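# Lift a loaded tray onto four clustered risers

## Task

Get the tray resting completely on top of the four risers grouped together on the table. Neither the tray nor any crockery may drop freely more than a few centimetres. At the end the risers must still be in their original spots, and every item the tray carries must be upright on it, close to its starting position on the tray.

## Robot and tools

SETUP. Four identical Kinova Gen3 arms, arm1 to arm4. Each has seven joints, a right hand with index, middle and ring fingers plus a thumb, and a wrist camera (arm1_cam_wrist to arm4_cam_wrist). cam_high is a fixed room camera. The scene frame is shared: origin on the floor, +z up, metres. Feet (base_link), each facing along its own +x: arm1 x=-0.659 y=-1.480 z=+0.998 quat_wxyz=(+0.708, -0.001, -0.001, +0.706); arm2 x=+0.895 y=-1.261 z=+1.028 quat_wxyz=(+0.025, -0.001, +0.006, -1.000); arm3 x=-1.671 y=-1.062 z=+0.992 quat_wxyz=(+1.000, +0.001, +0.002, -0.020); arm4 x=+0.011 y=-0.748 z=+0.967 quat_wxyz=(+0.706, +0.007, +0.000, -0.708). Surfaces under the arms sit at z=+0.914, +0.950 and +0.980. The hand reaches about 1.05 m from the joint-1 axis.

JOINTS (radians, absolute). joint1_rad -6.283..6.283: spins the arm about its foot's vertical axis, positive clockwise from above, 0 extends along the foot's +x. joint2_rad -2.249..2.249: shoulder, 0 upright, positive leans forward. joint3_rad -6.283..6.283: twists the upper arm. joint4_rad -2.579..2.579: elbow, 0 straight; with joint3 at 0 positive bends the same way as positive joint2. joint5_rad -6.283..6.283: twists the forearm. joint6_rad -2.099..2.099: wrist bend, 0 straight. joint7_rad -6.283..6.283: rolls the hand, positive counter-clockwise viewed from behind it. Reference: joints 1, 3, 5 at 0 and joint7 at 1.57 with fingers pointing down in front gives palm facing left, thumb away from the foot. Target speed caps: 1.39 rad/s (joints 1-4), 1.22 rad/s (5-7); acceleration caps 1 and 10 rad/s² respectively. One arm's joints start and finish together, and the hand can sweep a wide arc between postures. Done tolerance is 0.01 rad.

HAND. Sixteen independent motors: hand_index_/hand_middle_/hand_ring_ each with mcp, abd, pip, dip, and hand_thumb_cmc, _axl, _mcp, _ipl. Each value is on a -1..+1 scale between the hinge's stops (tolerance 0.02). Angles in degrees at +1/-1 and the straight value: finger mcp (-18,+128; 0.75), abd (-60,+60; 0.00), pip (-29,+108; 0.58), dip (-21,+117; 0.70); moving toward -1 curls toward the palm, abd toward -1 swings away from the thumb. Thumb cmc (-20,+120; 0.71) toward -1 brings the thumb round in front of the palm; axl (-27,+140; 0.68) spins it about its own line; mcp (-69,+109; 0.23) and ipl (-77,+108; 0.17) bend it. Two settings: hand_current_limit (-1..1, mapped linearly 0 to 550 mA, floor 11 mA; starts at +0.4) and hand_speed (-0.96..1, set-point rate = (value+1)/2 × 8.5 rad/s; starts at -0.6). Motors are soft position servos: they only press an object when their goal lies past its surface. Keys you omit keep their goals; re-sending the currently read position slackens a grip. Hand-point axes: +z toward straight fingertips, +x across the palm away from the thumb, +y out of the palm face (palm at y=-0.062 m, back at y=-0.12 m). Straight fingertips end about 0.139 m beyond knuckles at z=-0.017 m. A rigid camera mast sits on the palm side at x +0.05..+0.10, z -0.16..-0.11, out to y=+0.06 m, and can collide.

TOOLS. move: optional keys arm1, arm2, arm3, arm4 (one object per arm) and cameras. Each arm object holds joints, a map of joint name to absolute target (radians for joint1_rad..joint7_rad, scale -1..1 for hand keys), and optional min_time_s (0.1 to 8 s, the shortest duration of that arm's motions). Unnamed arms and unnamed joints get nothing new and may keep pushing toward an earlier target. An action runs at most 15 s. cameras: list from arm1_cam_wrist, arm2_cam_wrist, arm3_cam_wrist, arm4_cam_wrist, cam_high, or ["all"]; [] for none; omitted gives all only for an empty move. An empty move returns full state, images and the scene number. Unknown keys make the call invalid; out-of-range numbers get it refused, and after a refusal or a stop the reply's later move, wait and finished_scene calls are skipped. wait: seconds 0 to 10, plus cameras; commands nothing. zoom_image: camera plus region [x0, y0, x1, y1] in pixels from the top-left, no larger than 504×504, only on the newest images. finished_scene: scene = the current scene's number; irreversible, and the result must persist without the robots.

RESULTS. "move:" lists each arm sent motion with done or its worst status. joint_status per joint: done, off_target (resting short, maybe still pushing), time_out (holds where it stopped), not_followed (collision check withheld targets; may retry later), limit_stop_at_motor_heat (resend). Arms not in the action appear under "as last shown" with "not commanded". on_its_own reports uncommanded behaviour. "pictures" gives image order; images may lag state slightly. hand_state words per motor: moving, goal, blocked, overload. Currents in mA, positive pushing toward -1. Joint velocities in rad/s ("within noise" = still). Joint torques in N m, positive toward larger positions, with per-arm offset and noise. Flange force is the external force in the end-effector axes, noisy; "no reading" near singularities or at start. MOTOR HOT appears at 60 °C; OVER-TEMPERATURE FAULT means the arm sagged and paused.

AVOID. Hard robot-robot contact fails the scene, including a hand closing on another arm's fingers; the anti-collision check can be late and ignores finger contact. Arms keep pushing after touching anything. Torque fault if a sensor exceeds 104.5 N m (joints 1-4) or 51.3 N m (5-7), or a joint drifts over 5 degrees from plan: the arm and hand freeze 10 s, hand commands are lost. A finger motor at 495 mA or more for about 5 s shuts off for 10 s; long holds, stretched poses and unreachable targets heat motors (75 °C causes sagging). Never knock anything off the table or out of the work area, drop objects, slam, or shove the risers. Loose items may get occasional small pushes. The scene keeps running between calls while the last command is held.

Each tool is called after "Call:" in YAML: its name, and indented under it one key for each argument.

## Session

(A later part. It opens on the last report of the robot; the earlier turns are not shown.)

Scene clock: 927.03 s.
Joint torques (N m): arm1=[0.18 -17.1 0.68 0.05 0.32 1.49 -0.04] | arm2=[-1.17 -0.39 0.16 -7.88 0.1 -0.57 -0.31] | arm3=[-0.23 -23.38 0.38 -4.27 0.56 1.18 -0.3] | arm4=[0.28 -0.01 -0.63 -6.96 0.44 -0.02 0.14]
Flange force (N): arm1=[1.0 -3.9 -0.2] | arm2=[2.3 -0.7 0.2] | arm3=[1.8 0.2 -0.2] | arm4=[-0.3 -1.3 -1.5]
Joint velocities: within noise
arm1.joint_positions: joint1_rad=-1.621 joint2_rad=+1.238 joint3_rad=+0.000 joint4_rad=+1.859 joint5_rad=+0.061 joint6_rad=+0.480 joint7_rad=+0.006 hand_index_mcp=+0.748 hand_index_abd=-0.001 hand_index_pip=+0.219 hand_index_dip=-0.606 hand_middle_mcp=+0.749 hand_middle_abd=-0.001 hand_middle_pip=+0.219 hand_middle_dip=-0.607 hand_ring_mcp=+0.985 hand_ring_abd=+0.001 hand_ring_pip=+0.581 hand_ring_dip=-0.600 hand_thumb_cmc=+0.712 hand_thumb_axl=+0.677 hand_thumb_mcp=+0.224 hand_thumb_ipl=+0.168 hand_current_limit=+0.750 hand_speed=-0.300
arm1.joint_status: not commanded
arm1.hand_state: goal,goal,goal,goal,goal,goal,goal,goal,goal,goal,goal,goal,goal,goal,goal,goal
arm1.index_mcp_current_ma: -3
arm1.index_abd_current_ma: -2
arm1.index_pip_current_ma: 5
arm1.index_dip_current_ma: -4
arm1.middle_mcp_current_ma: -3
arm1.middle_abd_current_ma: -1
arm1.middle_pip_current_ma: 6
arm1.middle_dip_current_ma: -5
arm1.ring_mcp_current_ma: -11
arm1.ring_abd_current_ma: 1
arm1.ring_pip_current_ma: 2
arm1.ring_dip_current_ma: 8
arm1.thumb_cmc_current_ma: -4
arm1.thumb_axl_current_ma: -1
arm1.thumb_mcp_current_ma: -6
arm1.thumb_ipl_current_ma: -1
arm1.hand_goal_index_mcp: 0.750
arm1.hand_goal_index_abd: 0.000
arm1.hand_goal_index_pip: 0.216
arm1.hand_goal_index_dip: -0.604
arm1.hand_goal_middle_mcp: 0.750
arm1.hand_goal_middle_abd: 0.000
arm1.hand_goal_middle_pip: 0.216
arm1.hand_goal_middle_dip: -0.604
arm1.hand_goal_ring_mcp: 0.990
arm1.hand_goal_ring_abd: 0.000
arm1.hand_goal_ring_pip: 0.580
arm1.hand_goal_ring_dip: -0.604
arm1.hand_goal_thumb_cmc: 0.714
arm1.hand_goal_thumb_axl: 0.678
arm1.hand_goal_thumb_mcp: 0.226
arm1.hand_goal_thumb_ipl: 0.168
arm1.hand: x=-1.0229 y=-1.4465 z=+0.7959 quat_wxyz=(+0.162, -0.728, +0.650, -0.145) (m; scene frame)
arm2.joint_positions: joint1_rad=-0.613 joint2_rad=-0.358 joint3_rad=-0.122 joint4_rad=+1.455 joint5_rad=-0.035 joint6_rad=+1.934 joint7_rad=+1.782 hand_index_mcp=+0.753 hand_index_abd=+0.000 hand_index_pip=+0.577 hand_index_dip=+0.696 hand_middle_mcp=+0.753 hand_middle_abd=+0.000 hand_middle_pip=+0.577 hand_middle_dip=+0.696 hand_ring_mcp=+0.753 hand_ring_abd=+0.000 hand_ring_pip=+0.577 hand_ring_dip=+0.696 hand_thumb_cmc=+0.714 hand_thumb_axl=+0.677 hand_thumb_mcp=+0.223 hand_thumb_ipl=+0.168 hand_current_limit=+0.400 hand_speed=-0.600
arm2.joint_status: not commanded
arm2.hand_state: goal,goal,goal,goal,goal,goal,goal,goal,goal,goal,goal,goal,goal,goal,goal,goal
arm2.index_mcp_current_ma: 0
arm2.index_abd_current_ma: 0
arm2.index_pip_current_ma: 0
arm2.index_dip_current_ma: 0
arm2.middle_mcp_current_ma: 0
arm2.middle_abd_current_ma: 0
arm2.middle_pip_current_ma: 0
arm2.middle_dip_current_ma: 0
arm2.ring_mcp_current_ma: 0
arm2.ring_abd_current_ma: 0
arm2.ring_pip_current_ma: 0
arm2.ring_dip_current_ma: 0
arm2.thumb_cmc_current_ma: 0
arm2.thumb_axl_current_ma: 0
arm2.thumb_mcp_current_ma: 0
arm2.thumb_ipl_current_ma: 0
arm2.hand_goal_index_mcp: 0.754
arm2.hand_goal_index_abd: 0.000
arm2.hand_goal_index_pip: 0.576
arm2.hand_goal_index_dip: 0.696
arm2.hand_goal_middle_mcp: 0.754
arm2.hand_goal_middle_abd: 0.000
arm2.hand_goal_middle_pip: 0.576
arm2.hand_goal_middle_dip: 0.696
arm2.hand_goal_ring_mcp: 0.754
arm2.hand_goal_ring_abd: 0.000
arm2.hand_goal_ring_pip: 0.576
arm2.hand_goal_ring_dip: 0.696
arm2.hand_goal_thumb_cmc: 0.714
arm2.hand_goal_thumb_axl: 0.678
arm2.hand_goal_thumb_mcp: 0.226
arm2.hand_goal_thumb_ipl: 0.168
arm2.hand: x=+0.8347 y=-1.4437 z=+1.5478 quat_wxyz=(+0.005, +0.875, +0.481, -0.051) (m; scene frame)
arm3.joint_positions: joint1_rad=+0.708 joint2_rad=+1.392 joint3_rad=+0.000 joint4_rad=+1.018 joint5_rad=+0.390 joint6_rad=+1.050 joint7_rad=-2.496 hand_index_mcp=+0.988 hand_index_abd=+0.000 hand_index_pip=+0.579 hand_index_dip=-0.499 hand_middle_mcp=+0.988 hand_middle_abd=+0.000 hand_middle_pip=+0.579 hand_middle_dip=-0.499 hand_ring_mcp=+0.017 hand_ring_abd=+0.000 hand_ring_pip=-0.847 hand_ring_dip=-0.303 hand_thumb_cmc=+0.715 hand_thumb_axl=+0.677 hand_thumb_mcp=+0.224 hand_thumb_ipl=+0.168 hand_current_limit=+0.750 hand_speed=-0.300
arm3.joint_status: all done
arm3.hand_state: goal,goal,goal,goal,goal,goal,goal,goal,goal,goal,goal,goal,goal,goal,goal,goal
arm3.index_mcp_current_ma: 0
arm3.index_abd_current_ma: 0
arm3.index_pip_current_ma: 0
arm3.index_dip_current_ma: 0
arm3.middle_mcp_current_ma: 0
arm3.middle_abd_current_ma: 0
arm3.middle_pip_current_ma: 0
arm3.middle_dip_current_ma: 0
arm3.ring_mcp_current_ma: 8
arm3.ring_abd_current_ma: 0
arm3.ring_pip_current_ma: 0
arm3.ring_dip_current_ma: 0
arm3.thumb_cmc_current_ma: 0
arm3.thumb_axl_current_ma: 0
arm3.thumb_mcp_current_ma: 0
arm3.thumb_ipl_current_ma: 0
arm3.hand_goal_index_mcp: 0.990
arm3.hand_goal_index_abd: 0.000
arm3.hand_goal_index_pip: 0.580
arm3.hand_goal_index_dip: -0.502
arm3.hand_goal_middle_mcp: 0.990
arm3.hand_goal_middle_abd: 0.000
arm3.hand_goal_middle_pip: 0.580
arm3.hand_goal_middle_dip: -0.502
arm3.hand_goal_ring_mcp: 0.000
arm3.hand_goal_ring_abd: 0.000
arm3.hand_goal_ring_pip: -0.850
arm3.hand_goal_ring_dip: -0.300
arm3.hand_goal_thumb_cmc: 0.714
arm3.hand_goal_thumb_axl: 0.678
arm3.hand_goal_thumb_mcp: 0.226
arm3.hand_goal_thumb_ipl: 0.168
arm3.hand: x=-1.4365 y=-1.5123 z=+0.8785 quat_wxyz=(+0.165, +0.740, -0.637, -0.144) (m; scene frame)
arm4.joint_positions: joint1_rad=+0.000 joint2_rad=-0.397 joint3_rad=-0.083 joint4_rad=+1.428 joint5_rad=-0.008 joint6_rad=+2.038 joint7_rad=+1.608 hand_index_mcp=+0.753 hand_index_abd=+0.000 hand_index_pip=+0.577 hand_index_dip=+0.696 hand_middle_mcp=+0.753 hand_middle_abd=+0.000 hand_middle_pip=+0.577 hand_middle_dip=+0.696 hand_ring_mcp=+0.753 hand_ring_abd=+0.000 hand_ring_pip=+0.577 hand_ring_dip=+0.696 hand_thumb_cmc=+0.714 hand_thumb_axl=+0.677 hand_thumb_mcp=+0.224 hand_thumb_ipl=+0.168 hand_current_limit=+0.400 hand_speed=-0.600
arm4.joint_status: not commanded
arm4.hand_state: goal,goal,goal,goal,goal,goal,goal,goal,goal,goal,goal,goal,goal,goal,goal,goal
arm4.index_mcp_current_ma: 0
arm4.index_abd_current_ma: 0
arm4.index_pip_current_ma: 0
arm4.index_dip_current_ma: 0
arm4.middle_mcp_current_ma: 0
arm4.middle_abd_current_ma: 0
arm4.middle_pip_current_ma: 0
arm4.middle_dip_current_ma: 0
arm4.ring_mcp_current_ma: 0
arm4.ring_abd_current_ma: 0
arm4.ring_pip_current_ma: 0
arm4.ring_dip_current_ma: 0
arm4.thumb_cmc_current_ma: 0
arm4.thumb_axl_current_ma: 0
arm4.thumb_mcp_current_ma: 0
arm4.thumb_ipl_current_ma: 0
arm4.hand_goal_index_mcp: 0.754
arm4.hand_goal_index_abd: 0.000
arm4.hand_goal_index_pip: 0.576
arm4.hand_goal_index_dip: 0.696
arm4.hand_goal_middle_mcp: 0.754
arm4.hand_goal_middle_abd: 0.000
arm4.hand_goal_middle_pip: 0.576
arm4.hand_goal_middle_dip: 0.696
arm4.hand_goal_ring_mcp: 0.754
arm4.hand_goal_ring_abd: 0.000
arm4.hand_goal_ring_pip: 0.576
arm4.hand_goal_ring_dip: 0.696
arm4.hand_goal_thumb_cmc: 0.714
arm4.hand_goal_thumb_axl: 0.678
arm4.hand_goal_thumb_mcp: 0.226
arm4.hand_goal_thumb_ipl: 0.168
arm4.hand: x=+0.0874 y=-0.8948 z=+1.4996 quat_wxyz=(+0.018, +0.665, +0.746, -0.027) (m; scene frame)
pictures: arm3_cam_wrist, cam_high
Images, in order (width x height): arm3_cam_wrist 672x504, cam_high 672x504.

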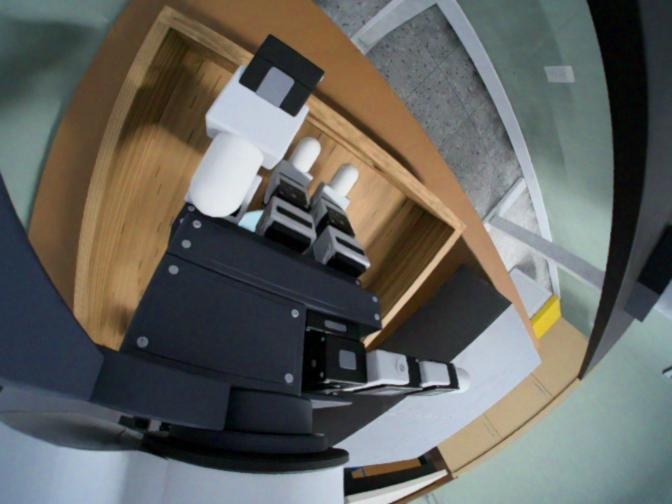

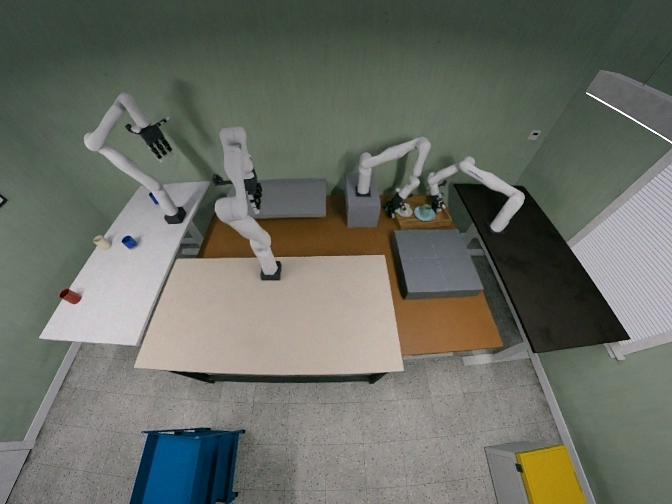

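Call:
move:
  arm3: {"joints":{"joint1_rad":0.7202,"joint2_rad":1.4417,"joint4_rad":0.9401,"joint5_rad":0.3893,"joint6_rad":1.0723,"joint7_rad":-2.4748},"min_time_s":2.5}
  cameras: ["arm3_cam_wrist"]

Call:
zoom_image:
  camera: "arm3_cam_wrist"
  region: [230, 60, 500, 300]

Scene clock: 957.50 s.
Joint torques (N m): arm1=[0.22 -17.01 0.58 -0.02 0.35 1.51 -0.05] | arm2=[-1.18 -0.42 0.17 -7.88 0.16 -0.57 -0.29] | arm3=[-0.89 -24.02 -0.3 -4.91 0.23 0.6 -0.35] | arm4=[0.23 0.06 -0.72 -6.92 0.44 -0.06 0.16]
Flange force (N): arm1=[1.1 -4.3 -0.3] | arm2=[2.2 -0.6 0.1] | arm3=[2.4 1.1 -0.1] | arm4=[-0.1 -1.5 -1.7]
move: arm3 done
Joint velocities: within noise
arm1, arm2, arm4: as last shown
arm3.joint_positions: joint1_rad=+0.720 joint2_rad=+1.442 joint3_rad=+0.000 joint4_rad=+0.940 joint5_rad=+0.389 joint6_rad=+1.072 joint7_rad=-2.475 hand_index_mcp=+0.970 hand_index_abd=+0.004 hand_index_pip=+0.575 hand_index_dip=-0.499 hand_middle_mcp=+0.988 hand_middle_abd=+0.000 hand_middle_pip=+0.579 hand_middle_dip=-0.499 hand_ring_mcp=+0.017 hand_ring_abd=+0.000 hand_ring_pip=-0.847 hand_ring_dip=-0.303 hand_thumb_cmc=+0.715 hand_thumb_axl=+0.677 hand_thumb_mcp=+0.224 hand_thumb_ipl=+0.168 hand_current_limit=+0.750 hand_speed=-0.300
arm3.joint_status: all done
arm3.hand_state: goal,goal,goal,goal,goal,goal,goal,goal,goal,goal,goal,goal,goal,goal,goal,goal
arm3.index_mcp_current_ma: -11
arm3.index_abd_current_ma: 0
arm3.index_pip_current_ma: -1
arm3.index_dip_current_ma: 0
arm3.middle_mcp_current_ma: 0
arm3.middle_abd_current_ma: 0
arm3.middle_pip_current_ma: 0
arm3.middle_dip_current_ma: 0
arm3.ring_mcp_current_ma: 8
arm3.ring_abd_current_ma: 0
arm3.ring_pip_current_ma: 0
arm3.ring_dip_current_ma: 0
arm3.thumb_cmc_current_ma: 0
arm3.thumb_axl_current_ma: 0
arm3.thumb_mcp_current_ma: 0
arm3.thumb_ipl_current_ma: 0
arm3.hand_goal_index_mcp: 0.990
arm3.hand_goal_index_abd: 0.000
arm3.hand_goal_index_pip: 0.580
arm3.hand_goal_index_dip: -0.502
arm3.hand_goal_middle_mcp: 0.990
arm3.hand_goal_middle_abd: 0.000
arm3.hand_goal_middle_pip: 0.580
arm3.hand_goal_middle_dip: -0.502
arm3.hand_goal_ring_mcp: 0.000
arm3.hand_goal_ring_abd: 0.000
arm3.hand_goal_ring_pip: -0.850
arm3.hand_goal_ring_dip: -0.300
arm3.hand_goal_thumb_cmc: 0.714
arm3.hand_goal_thumb_axl: 0.678
arm3.hand_goal_thumb_mcp: 0.226
arm3.hand_goal_thumb_ipl: 0.168
arm3.hand: x=-1.4351 y=-1.5243 z=+0.8636 quat_wxyz=(+0.165, +0.740, -0.637, -0.144) (m; scene frame)
pictures: arm3_cam_wrist
Images, in order (width x height): arm3_cam_wrist 672x504.

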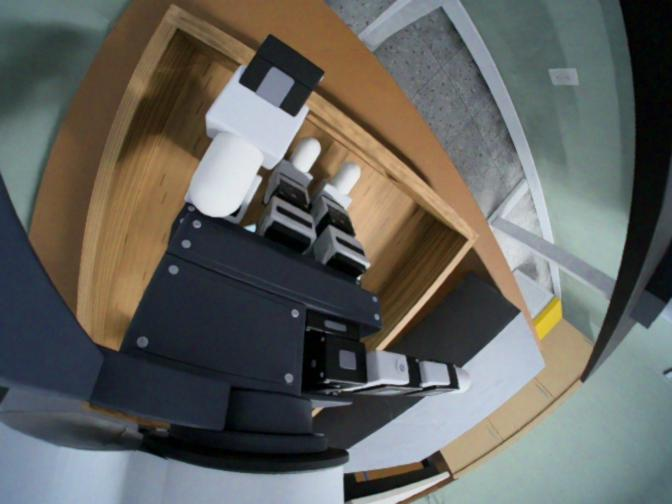

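Scaled by 1.867 from the camera's 672x504 image, which has a finer 960x720 frame.

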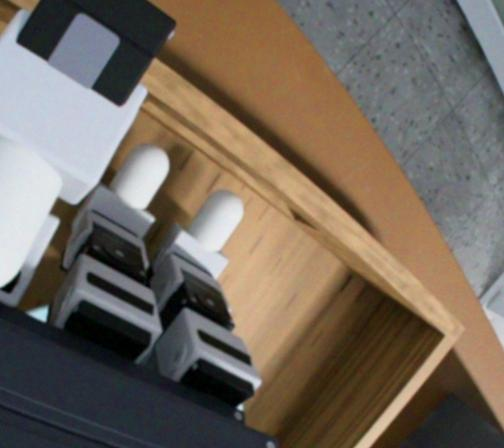

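Call:
move:
  arm3: {"joints":{"joint1_rad":0.7397,"joint2_rad":1.4245,"joint4_rad":0.9914,"joint5_rad":0.4042,"joint6_rad":1.0359,"joint7_rad":-2.476},"min_time_s":3}
  cameras: ["arm3_cam_wrist"]

Call:
zoom_image:
  camera: "arm3_cam_wrist"
  region: [230, 60, 500, 300]

Scene clock: 996.57 s.
Joint torques (N m): arm1=[0.14 -17.13 0.63 0.01 0.32 1.54 -0.03] | arm2=[-1.2 -0.4 0.13 -7.87 0.15 -0.54 -0.33] | arm3=[-0.17 -23.46 0.42 -4.25 0.6 1.14 -0.28] | arm4=[0.27 0.04 -0.72 -6.96 0.46 -0.02 0.15]
Flange force (N): arm1=[1.0 -4.1 0.0] | arm2=[2.3 -0.8 0.2] | arm3=[1.9 0.0 -0.2] | arm4=[-0.2 -1.6 -1.4]
move: arm3 done
Joint velocities: within noise
arm1, arm2, arm4: as last shown
arm3.joint_positions: joint1_rad=+0.740 joint2_rad=+1.424 joint3_rad=+0.000 joint4_rad=+0.991 joint5_rad=+0.404 joint6_rad=+1.036 joint7_rad=-2.476 hand_index_mcp=+0.988 hand_index_abd=+0.003 hand_index_pip=+0.578 hand_index_dip=-0.499 hand_middle_mcp=+0.988 hand_middle_abd=+0.000 hand_middle_pip=+0.579 hand_middle_dip=-0.499 hand_ring_mcp=+0.017 hand_ring_abd=+0.000 hand_ring_pip=-0.847 hand_ring_dip=-0.303 hand_thumb_cmc=+0.715 hand_thumb_axl=+0.677 hand_thumb_mcp=+0.224 hand_thumb_ipl=+0.168 hand_current_limit=+0.750 hand_speed=-0.300
arm3.joint_status: all done
arm3.hand_state: goal,goal,goal,goal,goal,goal,goal,goal,goal,goal,goal,goal,goal,goal,goal,goal
arm3.index_mcp_current_ma: 0
arm3.index_abd_current_ma: 0
arm3.index_pip_current_ma: 0
arm3.index_dip_current_ma: 0
arm3.middle_mcp_current_ma: 0
arm3.middle_abd_current_ma: 0
arm3.middle_pip_current_ma: 0
arm3.middle_dip_current_ma: 0
arm3.ring_mcp_current_ma: 8
arm3.ring_abd_current_ma: 0
arm3.ring_pip_current_ma: 0
arm3.ring_dip_current_ma: 0
arm3.thumb_cmc_current_ma: 0
arm3.thumb_axl_current_ma: 0
arm3.thumb_mcp_current_ma: 0
arm3.thumb_ipl_current_ma: 0
arm3.hand_goal_index_mcp: 0.990
arm3.hand_goal_index_abd: 0.000
arm3.hand_goal_index_pip: 0.580
arm3.hand_goal_index_dip: -0.502
arm3.hand_goal_middle_mcp: 0.990
arm3.hand_goal_middle_abd: 0.000
arm3.hand_goal_middle_pip: 0.580
arm3.hand_goal_middle_dip: -0.502
arm3.hand_goal_ring_mcp: 0.000
arm3.hand_goal_ring_abd: 0.000
arm3.hand_goal_ring_pip: -0.850
arm3.hand_goal_ring_dip: -0.300
arm3.hand_goal_thumb_cmc: 0.714
arm3.hand_goal_thumb_axl: 0.678
arm3.hand_goal_thumb_mcp: 0.226
arm3.hand_goal_thumb_ipl: 0.168
arm3.hand: x=-1.4504 y=-1.5266 z=+0.8636 quat_wxyz=(+0.165, +0.739, -0.637, -0.144) (m; scene frame)
pictures: arm3_cam_wrist
Images, in order (width x height): arm3_cam_wrist 672x504.

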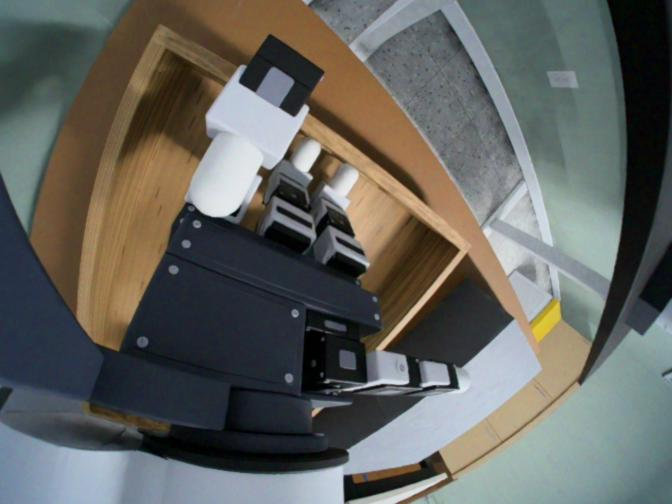

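Scaled by 1.867 from the camera's 672x504 image, which has a finer 960x720 frame.

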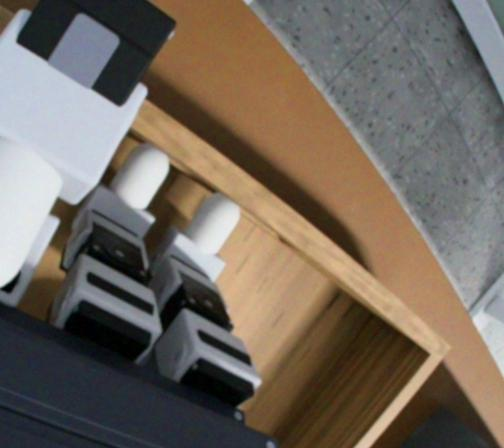

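Call:
move:
  arm3: {"joints":{"joint1_rad":0.7597,"joint2_rad":1.4087,"joint4_rad":1.0392,"joint5_rad":0.4199,"joint6_rad":1.0013,"joint7_rad":-2.477},"min_time_s":3}
  cameras: ["arm3_cam_wrist"]

Call:
zoom_image:
  camera: "arm3_cam_wrist"
  region: [230, 60, 500, 300]

Scene clock: 1003.63 s.
Joint torques (N m): arm1=[0.2 -17.08 0.68 0.05 0.31 1.54 -0.02] | arm2=[-1.19 -0.43 0.15 -7.85 0.14 -0.57 -0.29] | arm3=[2.02 -21.56 1.99 -2.96 0.99 1.72 -0.35] | arm4=[0.28 0.06 -0.69 -6.92 0.45 -0.03 0.16]
Flange force (N): arm1=[1.1 -4.0 -0.1] | arm2=[2.2 -0.7 0.0] | arm3=[1.1 -2.6 -3.2] | arm4=[-0.2 -1.4 -1.6]
move: arm3 done
Joint velocities: within noise
arm1, arm2, arm4: as last shown
arm3.joint_positions: joint1_rad=+0.760 joint2_rad=+1.409 joint3_rad=+0.000 joint4_rad=+1.039 joint5_rad=+0.420 joint6_rad=+1.001 joint7_rad=-2.477 hand_index_mcp=+0.988 hand_index_abd=+0.003 hand_index_pip=+0.578 hand_index_dip=-0.499 hand_middle_mcp=+0.988 hand_middle_abd=+0.000 hand_middle_pip=+0.579 hand_middle_dip=-0.499 hand_ring_mcp=+0.034 hand_ring_abd=+0.000 hand_ring_pip=-0.847 hand_ring_dip=-0.303 hand_thumb_cmc=+0.715 hand_thumb_axl=+0.677 hand_thumb_mcp=+0.224 hand_thumb_ipl=+0.168 hand_current_limit=+0.750 hand_speed=-0.300
arm3.joint_status: all done
arm3.hand_state: goal,goal,goal,goal,goal,goal,goal,goal,blocked,goal,goal,goal,goal,goal,goal,goal
arm3.index_mcp_current_ma: 0
arm3.index_abd_current_ma: 0
arm3.index_pip_current_ma: 0
arm3.index_dip_current_ma: 0
arm3.middle_mcp_current_ma: 0
arm3.middle_abd_current_ma: 0
arm3.middle_pip_current_ma: 0
arm3.middle_dip_current_ma: 0
arm3.ring_mcp_current_ma: 29
arm3.ring_abd_current_ma: 0
arm3.ring_pip_current_ma: 0
arm3.ring_dip_current_ma: 0
arm3.thumb_cmc_current_ma: 0
arm3.thumb_axl_current_ma: 0
arm3.thumb_mcp_current_ma: 0
arm3.thumb_ipl_current_ma: 0
arm3.hand_goal_index_mcp: 0.990
arm3.hand_goal_index_abd: 0.000
arm3.hand_goal_index_pip: 0.580
arm3.hand_goal_index_dip: -0.502
arm3.hand_goal_middle_mcp: 0.990
arm3.hand_goal_middle_abd: 0.000
arm3.hand_goal_middle_pip: 0.580
arm3.hand_goal_middle_dip: -0.502
arm3.hand_goal_ring_mcp: 0.000
arm3.hand_goal_ring_abd: 0.000
arm3.hand_goal_ring_pip: -0.850
arm3.hand_goal_ring_dip: -0.300
arm3.hand_goal_thumb_cmc: 0.714
arm3.hand_goal_thumb_axl: 0.678
arm3.hand_goal_thumb_mcp: 0.226
arm3.hand_goal_thumb_ipl: 0.168
arm3.hand: x=-1.4657 y=-1.5289 z=+0.8636 quat_wxyz=(+0.165, +0.739, -0.637, -0.144) (m; scene frame)
pictures: arm3_cam_wrist
Images, in order (width x height): arm3_cam_wrist 672x504.

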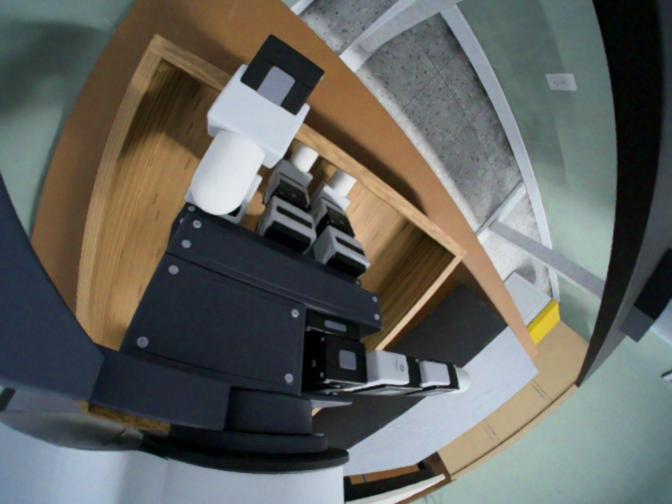

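Scaled by 1.867 from the camera's 672x504 image, which has a finer 960x720 frame.

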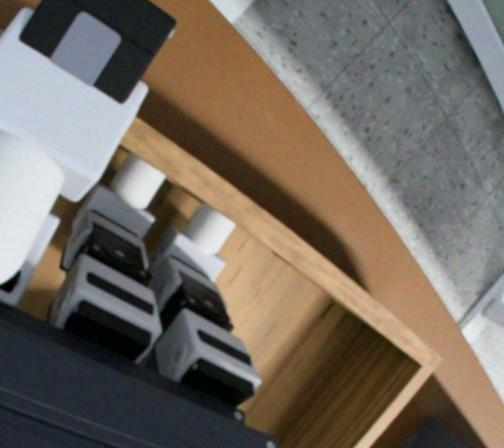

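Call:
move:
  arm3: {"joints":{"joint1_rad":0.7496,"joint2_rad":1.4164,"joint4_rad":1.0157,"joint5_rad":0.412,"joint6_rad":1.0184,"joint7_rad":-2.4765},"min_time_s":1.5}

Call:
move:
  arm3: {"joints":{"hand_ring_mcp":0.99,"hand_ring_pip":-0.95,"hand_ring_dip":-0.6}}

Call:
move:
  arm3: {"joints":{"joint1_rad":0.7597,"joint2_rad":1.4087,"joint4_rad":1.0392,"joint5_rad":0.4199,"joint6_rad":1.0013,"joint7_rad":-2.477},"min_time_s":1.5}
  cameras: ["arm3_cam_wrist","cam_high"]

Call:
zoom_image:
  camera: "cam_high"
  region: [380, 150, 500, 240]

Scene clock: 1049.50 s.
Joint torques (N m): arm1=[0.26 -17.07 0.68 -0.08 0.37 1.51 -0.02] | arm2=[-1.22 -0.4 0.18 -7.88 0.14 -0.57 -0.33] | arm3=[-0.19 -23.39 0.41 -4.05 0.6 1.14 -0.3] | arm4=[0.28 0.11 -0.64 -6.97 0.46 0.01 0.16]
Flange force (N): arm1=[1.3 -4.4 -0.2] | arm2=[2.3 -0.7 0.2] | arm3=[2.4 -0.3 -0.1] | arm4=[-0.1 -1.2 -1.3]
move: arm3 done
Joint velocities: within noise
arm1, arm2, arm4: as last shown
arm3.joint_positions: joint1_rad=+0.750 joint2_rad=+1.416 joint3_rad=+0.000 joint4_rad=+1.016 joint5_rad=+0.412 joint6_rad=+1.018 joint7_rad=-2.476 hand_index_mcp=+0.988 hand_index_abd=+0.003 hand_index_pip=+0.578 hand_index_dip=-0.499 hand_middle_mcp=+0.988 hand_middle_abd=+0.000 hand_middle_pip=+0.579 hand_middle_dip=-0.499 hand_ring_mcp=+0.018 hand_ring_abd=+0.000 hand_ring_pip=-0.847 hand_ring_dip=-0.303 hand_thumb_cmc=+0.715 hand_thumb_axl=+0.677 hand_thumb_mcp=+0.224 hand_thumb_ipl=+0.168 hand_current_limit=+0.750 hand_speed=-0.300
arm3.joint_status: all done
arm3.hand_state: goal,goal,goal,goal,goal,goal,goal,goal,goal,goal,goal,goal,goal,goal,goal,goal
arm3.index_mcp_current_ma: 0
arm3.index_abd_current_ma: 0
arm3.index_pip_current_ma: 0
arm3.index_dip_current_ma: 0
arm3.middle_mcp_current_ma: 0
arm3.middle_abd_current_ma: 0
arm3.middle_pip_current_ma: 0
arm3.middle_dip_current_ma: 0
arm3.ring_mcp_current_ma: 9
arm3.ring_abd_current_ma: 0
arm3.ring_pip_current_ma: 0
arm3.ring_dip_current_ma: 0
arm3.thumb_cmc_current_ma: 0
arm3.thumb_axl_current_ma: 0
arm3.thumb_mcp_current_ma: 0
arm3.thumb_ipl_current_ma: 0
arm3.hand_goal_index_mcp: 0.990
arm3.hand_goal_index_abd: 0.000
arm3.hand_goal_index_pip: 0.580
arm3.hand_goal_index_dip: -0.502
arm3.hand_goal_middle_mcp: 0.990
arm3.hand_goal_middle_abd: 0.000
arm3.hand_goal_middle_pip: 0.580
arm3.hand_goal_middle_dip: -0.502
arm3.hand_goal_ring_mcp: 0.000
arm3.hand_goal_ring_abd: 0.000
arm3.hand_goal_ring_pip: -0.850
arm3.hand_goal_ring_dip: -0.300
arm3.hand_goal_thumb_cmc: 0.714
arm3.hand_goal_thumb_axl: 0.678
arm3.hand_goal_thumb_mcp: 0.226
arm3.hand_goal_thumb_ipl: 0.168
arm3.hand: x=-1.4580 y=-1.5277 z=+0.8636 quat_wxyz=(+0.165, +0.740, -0.637, -0.144) (m; scene frame)
pictures: none

Scene clock: 1050.37 s.
Joint torques (N m): arm1=[0.17 -16.98 0.62 -0.02 0.28 1.56 -0.03] | arm2=[-1.11 -0.43 0.17 -7.89 0.14 -0.58 -0.33] | arm3=[2.14 -16.99 0.45 -1.82 -0.04 0.77 -0.22] | arm4=[0.27 0.06 -0.75 -6.93 0.46 -0.01 0.18]
Flange force (N): arm1=[1.0 -4.4 -0.3] | arm2=[2.2 -0.7 0.2] | arm3=[1.3 0.7 -10.9] | arm4=[-0.2 -1.5 -1.5]
move: arm3 off_target
Joint velocities: within noise
arm1, arm2, arm4: as last shown
arm3.joint_positions: joint1_rad=+0.750 joint2_rad=+1.416 joint3_rad=+0.000 joint4_rad=+1.016 joint5_rad=+0.412 joint6_rad=+1.018 joint7_rad=-2.476 hand_index_mcp=+0.988 hand_index_abd=+0.003 hand_index_pip=+0.578 hand_index_dip=-0.499 hand_middle_mcp=+0.988 hand_middle_abd=+0.000 hand_middle_pip=+0.579 hand_middle_dip=-0.499 hand_ring_mcp=+0.849 hand_ring_abd=+0.000 hand_ring_pip=-0.997 hand_ring_dip=-0.598 hand_thumb_cmc=+0.716 hand_thumb_axl=+0.677 hand_thumb_mcp=+0.224 hand_thumb_ipl=+0.168 hand_current_limit=+0.750 hand_speed=-0.300
arm3.joint_status: hand_ring_mcp off_target (ended at +0.849, target +0.990); hand_ring_pip off_target (ended at -0.997, target -0.950); the others done
arm3.hand_state: goal,goal,goal,goal,goal,goal,goal,goal,blocked,goal,blocked,goal,goal,goal,goal,goal
arm3.index_mcp_current_ma: 0
arm3.index_abd_current_ma: 0
arm3.index_pip_current_ma: 0
arm3.index_dip_current_ma: 0
arm3.middle_mcp_current_ma: 0
arm3.middle_abd_current_ma: 0
arm3.middle_pip_current_ma: 0
arm3.middle_dip_current_ma: 0
arm3.ring_mcp_current_ma: -376
arm3.ring_abd_current_ma: 0
arm3.ring_pip_current_ma: -46
arm3.ring_dip_current_ma: 0
arm3.thumb_cmc_current_ma: 0
arm3.thumb_axl_current_ma: 0
arm3.thumb_mcp_current_ma: 0
arm3.thumb_ipl_current_ma: 0
arm3.hand_goal_index_mcp: 0.990
arm3.hand_goal_index_abd: 0.000
arm3.hand_goal_index_pip: 0.580
arm3.hand_goal_index_dip: -0.502
arm3.hand_goal_middle_mcp: 0.990
arm3.hand_goal_middle_abd: 0.000
arm3.hand_goal_middle_pip: 0.580
arm3.hand_goal_middle_dip: -0.502
arm3.hand_goal_ring_mcp: 0.990
arm3.hand_goal_ring_abd: 0.000
arm3.hand_goal_ring_pip: -0.950
arm3.hand_goal_ring_dip: -0.600
arm3.hand_goal_thumb_cmc: 0.714
arm3.hand_goal_thumb_axl: 0.678
arm3.hand_goal_thumb_mcp: 0.226
arm3.hand_goal_thumb_ipl: 0.168
arm3.hand: x=-1.4579 y=-1.5277 z=+0.8636 quat_wxyz=(+0.165, +0.740, -0.637, -0.144) (m; scene frame)
pictures: none

Scene clock: 1052.17 s.
Joint torques (N m): arm1=[0.16 -17.06 0.64 0.08 0.31 1.52 0.02] | arm2=[-1.19 -0.39 0.16 -7.84 0.16 -0.59 -0.33] | arm3=[2.72 -15.88 0.75 -1.37 0.05 0.69 -0.15] | arm4=[0.28 0.03 -0.69 -6.94 0.46 -0.03 0.13]
Flange force (N): arm1=[1.1 -3.9 -0.2] | arm2=[2.3 -0.8 0.0] | arm3=[1.0 0.4 -12.9] | arm4=[-0.2 -1.5 -1.6]
move: arm3 done
Joint velocities: within noise
arm1, arm2, arm4: as last shown
arm3.joint_positions: joint1_rad=+0.760 joint2_rad=+1.409 joint3_rad=+0.000 joint4_rad=+1.039 joint5_rad=+0.420 joint6_rad=+1.001 joint7_rad=-2.477 hand_index_mcp=+0.988 hand_index_abd=+0.003 hand_index_pip=+0.578 hand_index_dip=-0.499 hand_middle_mcp=+0.988 hand_middle_abd=+0.000 hand_middle_pip=+0.579 hand_middle_dip=-0.499 hand_ring_mcp=+0.852 hand_ring_abd=+0.006 hand_ring_pip=-0.997 hand_ring_dip=-0.598 hand_thumb_cmc=+0.716 hand_thumb_axl=+0.677 hand_thumb_mcp=+0.224 hand_thumb_ipl=+0.168 hand_current_limit=+0.750 hand_speed=-0.300
arm3.joint_status: all done
arm3.hand_state: goal,goal,goal,goal,goal,goal,goal,goal,blocked,goal,blocked,goal,goal,goal,goal,goal
arm3.index_mcp_current_ma: 0
arm3.index_abd_current_ma: 0
arm3.index_pip_current_ma: 0
arm3.index_dip_current_ma: 0
arm3.middle_mcp_current_ma: 0
arm3.middle_abd_current_ma: 0
arm3.middle_pip_current_ma: 0
arm3.middle_dip_current_ma: 0
arm3.ring_mcp_current_ma: -364
arm3.ring_abd_current_ma: 1
arm3.ring_pip_current_ma: -46
arm3.ring_dip_current_ma: 0
arm3.thumb_cmc_current_ma: 0
arm3.thumb_axl_current_ma: 0
arm3.thumb_mcp_current_ma: 0
arm3.thumb_ipl_current_ma: 0
arm3.hand_goal_index_mcp: 0.990
arm3.hand_goal_index_abd: 0.000
arm3.hand_goal_index_pip: 0.580
arm3.hand_goal_index_dip: -0.502
arm3.hand_goal_middle_mcp: 0.990
arm3.hand_goal_middle_abd: 0.000
arm3.hand_goal_middle_pip: 0.580
arm3.hand_goal_middle_dip: -0.502
arm3.hand_goal_ring_mcp: 0.990
arm3.hand_goal_ring_abd: 0.000
arm3.hand_goal_ring_pip: -0.950
arm3.hand_goal_ring_dip: -0.600
arm3.hand_goal_thumb_cmc: 0.714
arm3.hand_goal_thumb_axl: 0.678
arm3.hand_goal_thumb_mcp: 0.226
arm3.hand_goal_thumb_ipl: 0.168
arm3.hand: x=-1.4657 y=-1.5289 z=+0.8636 quat_wxyz=(+0.165, +0.739, -0.637, -0.144) (m; scene frame)
pictures: arm3_cam_wrist, cam_high
Images, in order (width x height): arm3_cam_wrist 672x504, cam_high 672x504.

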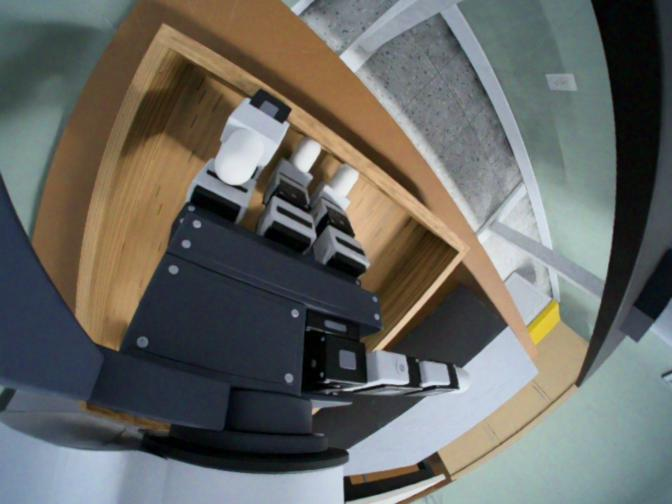

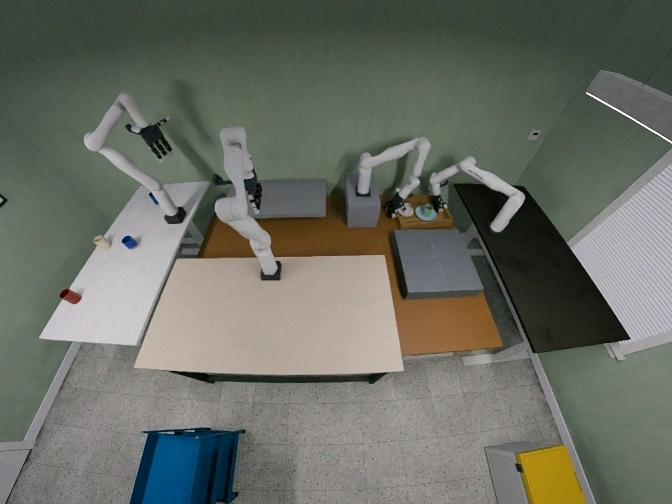

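Scaled by 4.200 from the camera's 672x504 image, which has a finer 960x720 frame.

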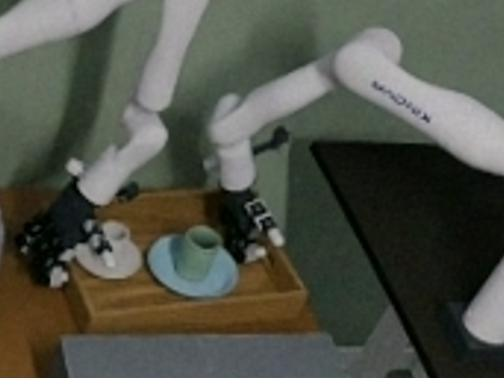

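Call:
move:
  arm3: {"joints":{"hand_ring_mcp":-0.5,"hand_ring_pip":-0.85,"hand_ring_dip":0.7}}
  cameras: ["arm3_cam_wrist"]

Scene clock: 1090.60 s.
Joint torques (N m): arm1=[0.26 -17.04 0.71 0.04 0.32 1.54 -0.01] | arm2=[-1.16 -0.39 0.14 -7.93 0.14 -0.57 -0.33] | arm3=[-0.17 -23.2 0.45 -4.04 0.6 1.15 -0.25] | arm4=[0.2 0 -0.67 -6.94 0.47 0 0.16]
Flange force (N): arm1=[1.3 -4.1 -0.2] | arm2=[2.4 -0.8 0.4] | arm3=[1.8 0.1 -0.2] | arm4=[-0.3 -1.3 -1.5]
move: arm3 done
Joint velocities: within noise
arm1, arm2, arm4: as last shown
arm3.joint_positions: joint1_rad=+0.760 joint2_rad=+1.409 joint3_rad=+0.000 joint4_rad=+1.039 joint5_rad=+0.420 joint6_rad=+1.001 joint7_rad=-2.477 hand_index_mcp=+0.988 hand_index_abd=+0.003 hand_index_pip=+0.578 hand_index_dip=-0.499 hand_middle_mcp=+0.989 hand_middle_abd=+0.000 hand_middle_pip=+0.579 hand_middle_dip=-0.499 hand_ring_mcp=-0.485 hand_ring_abd=+0.003 hand_ring_pip=-0.852 hand_ring_dip=+0.697 hand_thumb_cmc=+0.716 hand_thumb_axl=+0.677 hand_thumb_mcp=+0.224 hand_thumb_ipl=+0.168 hand_current_limit=+0.750 hand_speed=-0.300
arm3.joint_status: all done
arm3.hand_state: goal,goal,goal,goal,goal,goal,goal,goal,goal,goal,goal,goal,goal,goal,goal,goal
arm3.index_mcp_current_ma: 0
arm3.index_abd_current_ma: 0
arm3.index_pip_current_ma: 0
arm3.index_dip_current_ma: 0
arm3.middle_mcp_current_ma: 0
arm3.middle_abd_current_ma: 0
arm3.middle_pip_current_ma: 0
arm3.middle_dip_current_ma: 0
arm3.ring_mcp_current_ma: 7
arm3.ring_abd_current_ma: 0
arm3.ring_pip_current_ma: 0
arm3.ring_dip_current_ma: 0
arm3.thumb_cmc_current_ma: 0
arm3.thumb_axl_current_ma: 0
arm3.thumb_mcp_current_ma: 0
arm3.thumb_ipl_current_ma: 0
arm3.hand_goal_index_mcp: 0.990
arm3.hand_goal_index_abd: 0.000
arm3.hand_goal_index_pip: 0.580
arm3.hand_goal_index_dip: -0.502
arm3.hand_goal_middle_mcp: 0.990
arm3.hand_goal_middle_abd: 0.000
arm3.hand_goal_middle_pip: 0.580
arm3.hand_goal_middle_dip: -0.502
arm3.hand_goal_ring_mcp: -0.500
arm3.hand_goal_ring_abd: 0.000
arm3.hand_goal_ring_pip: -0.850
arm3.hand_goal_ring_dip: 0.700
arm3.hand_goal_thumb_cmc: 0.714
arm3.hand_goal_thumb_axl: 0.678
arm3.hand_goal_thumb_mcp: 0.226
arm3.hand_goal_thumb_ipl: 0.168
arm3.hand: x=-1.4656 y=-1.5288 z=+0.8636 quat_wxyz=(+0.165, +0.739, -0.637, -0.144) (m; scene frame)
pictures: arm3_cam_wrist
Images, in order (width x height): arm3_cam_wrist 672x504.

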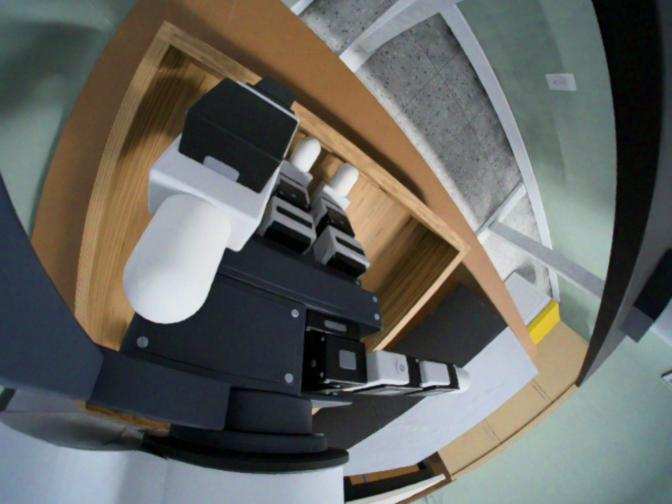

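Call:
zoom_image:
  camera: "arm3_cam_wrist"
  region: [230, 60, 500, 300]

Scaled by 1.867 from the camera's 672x504 image, which has a finer 960x720 frame.

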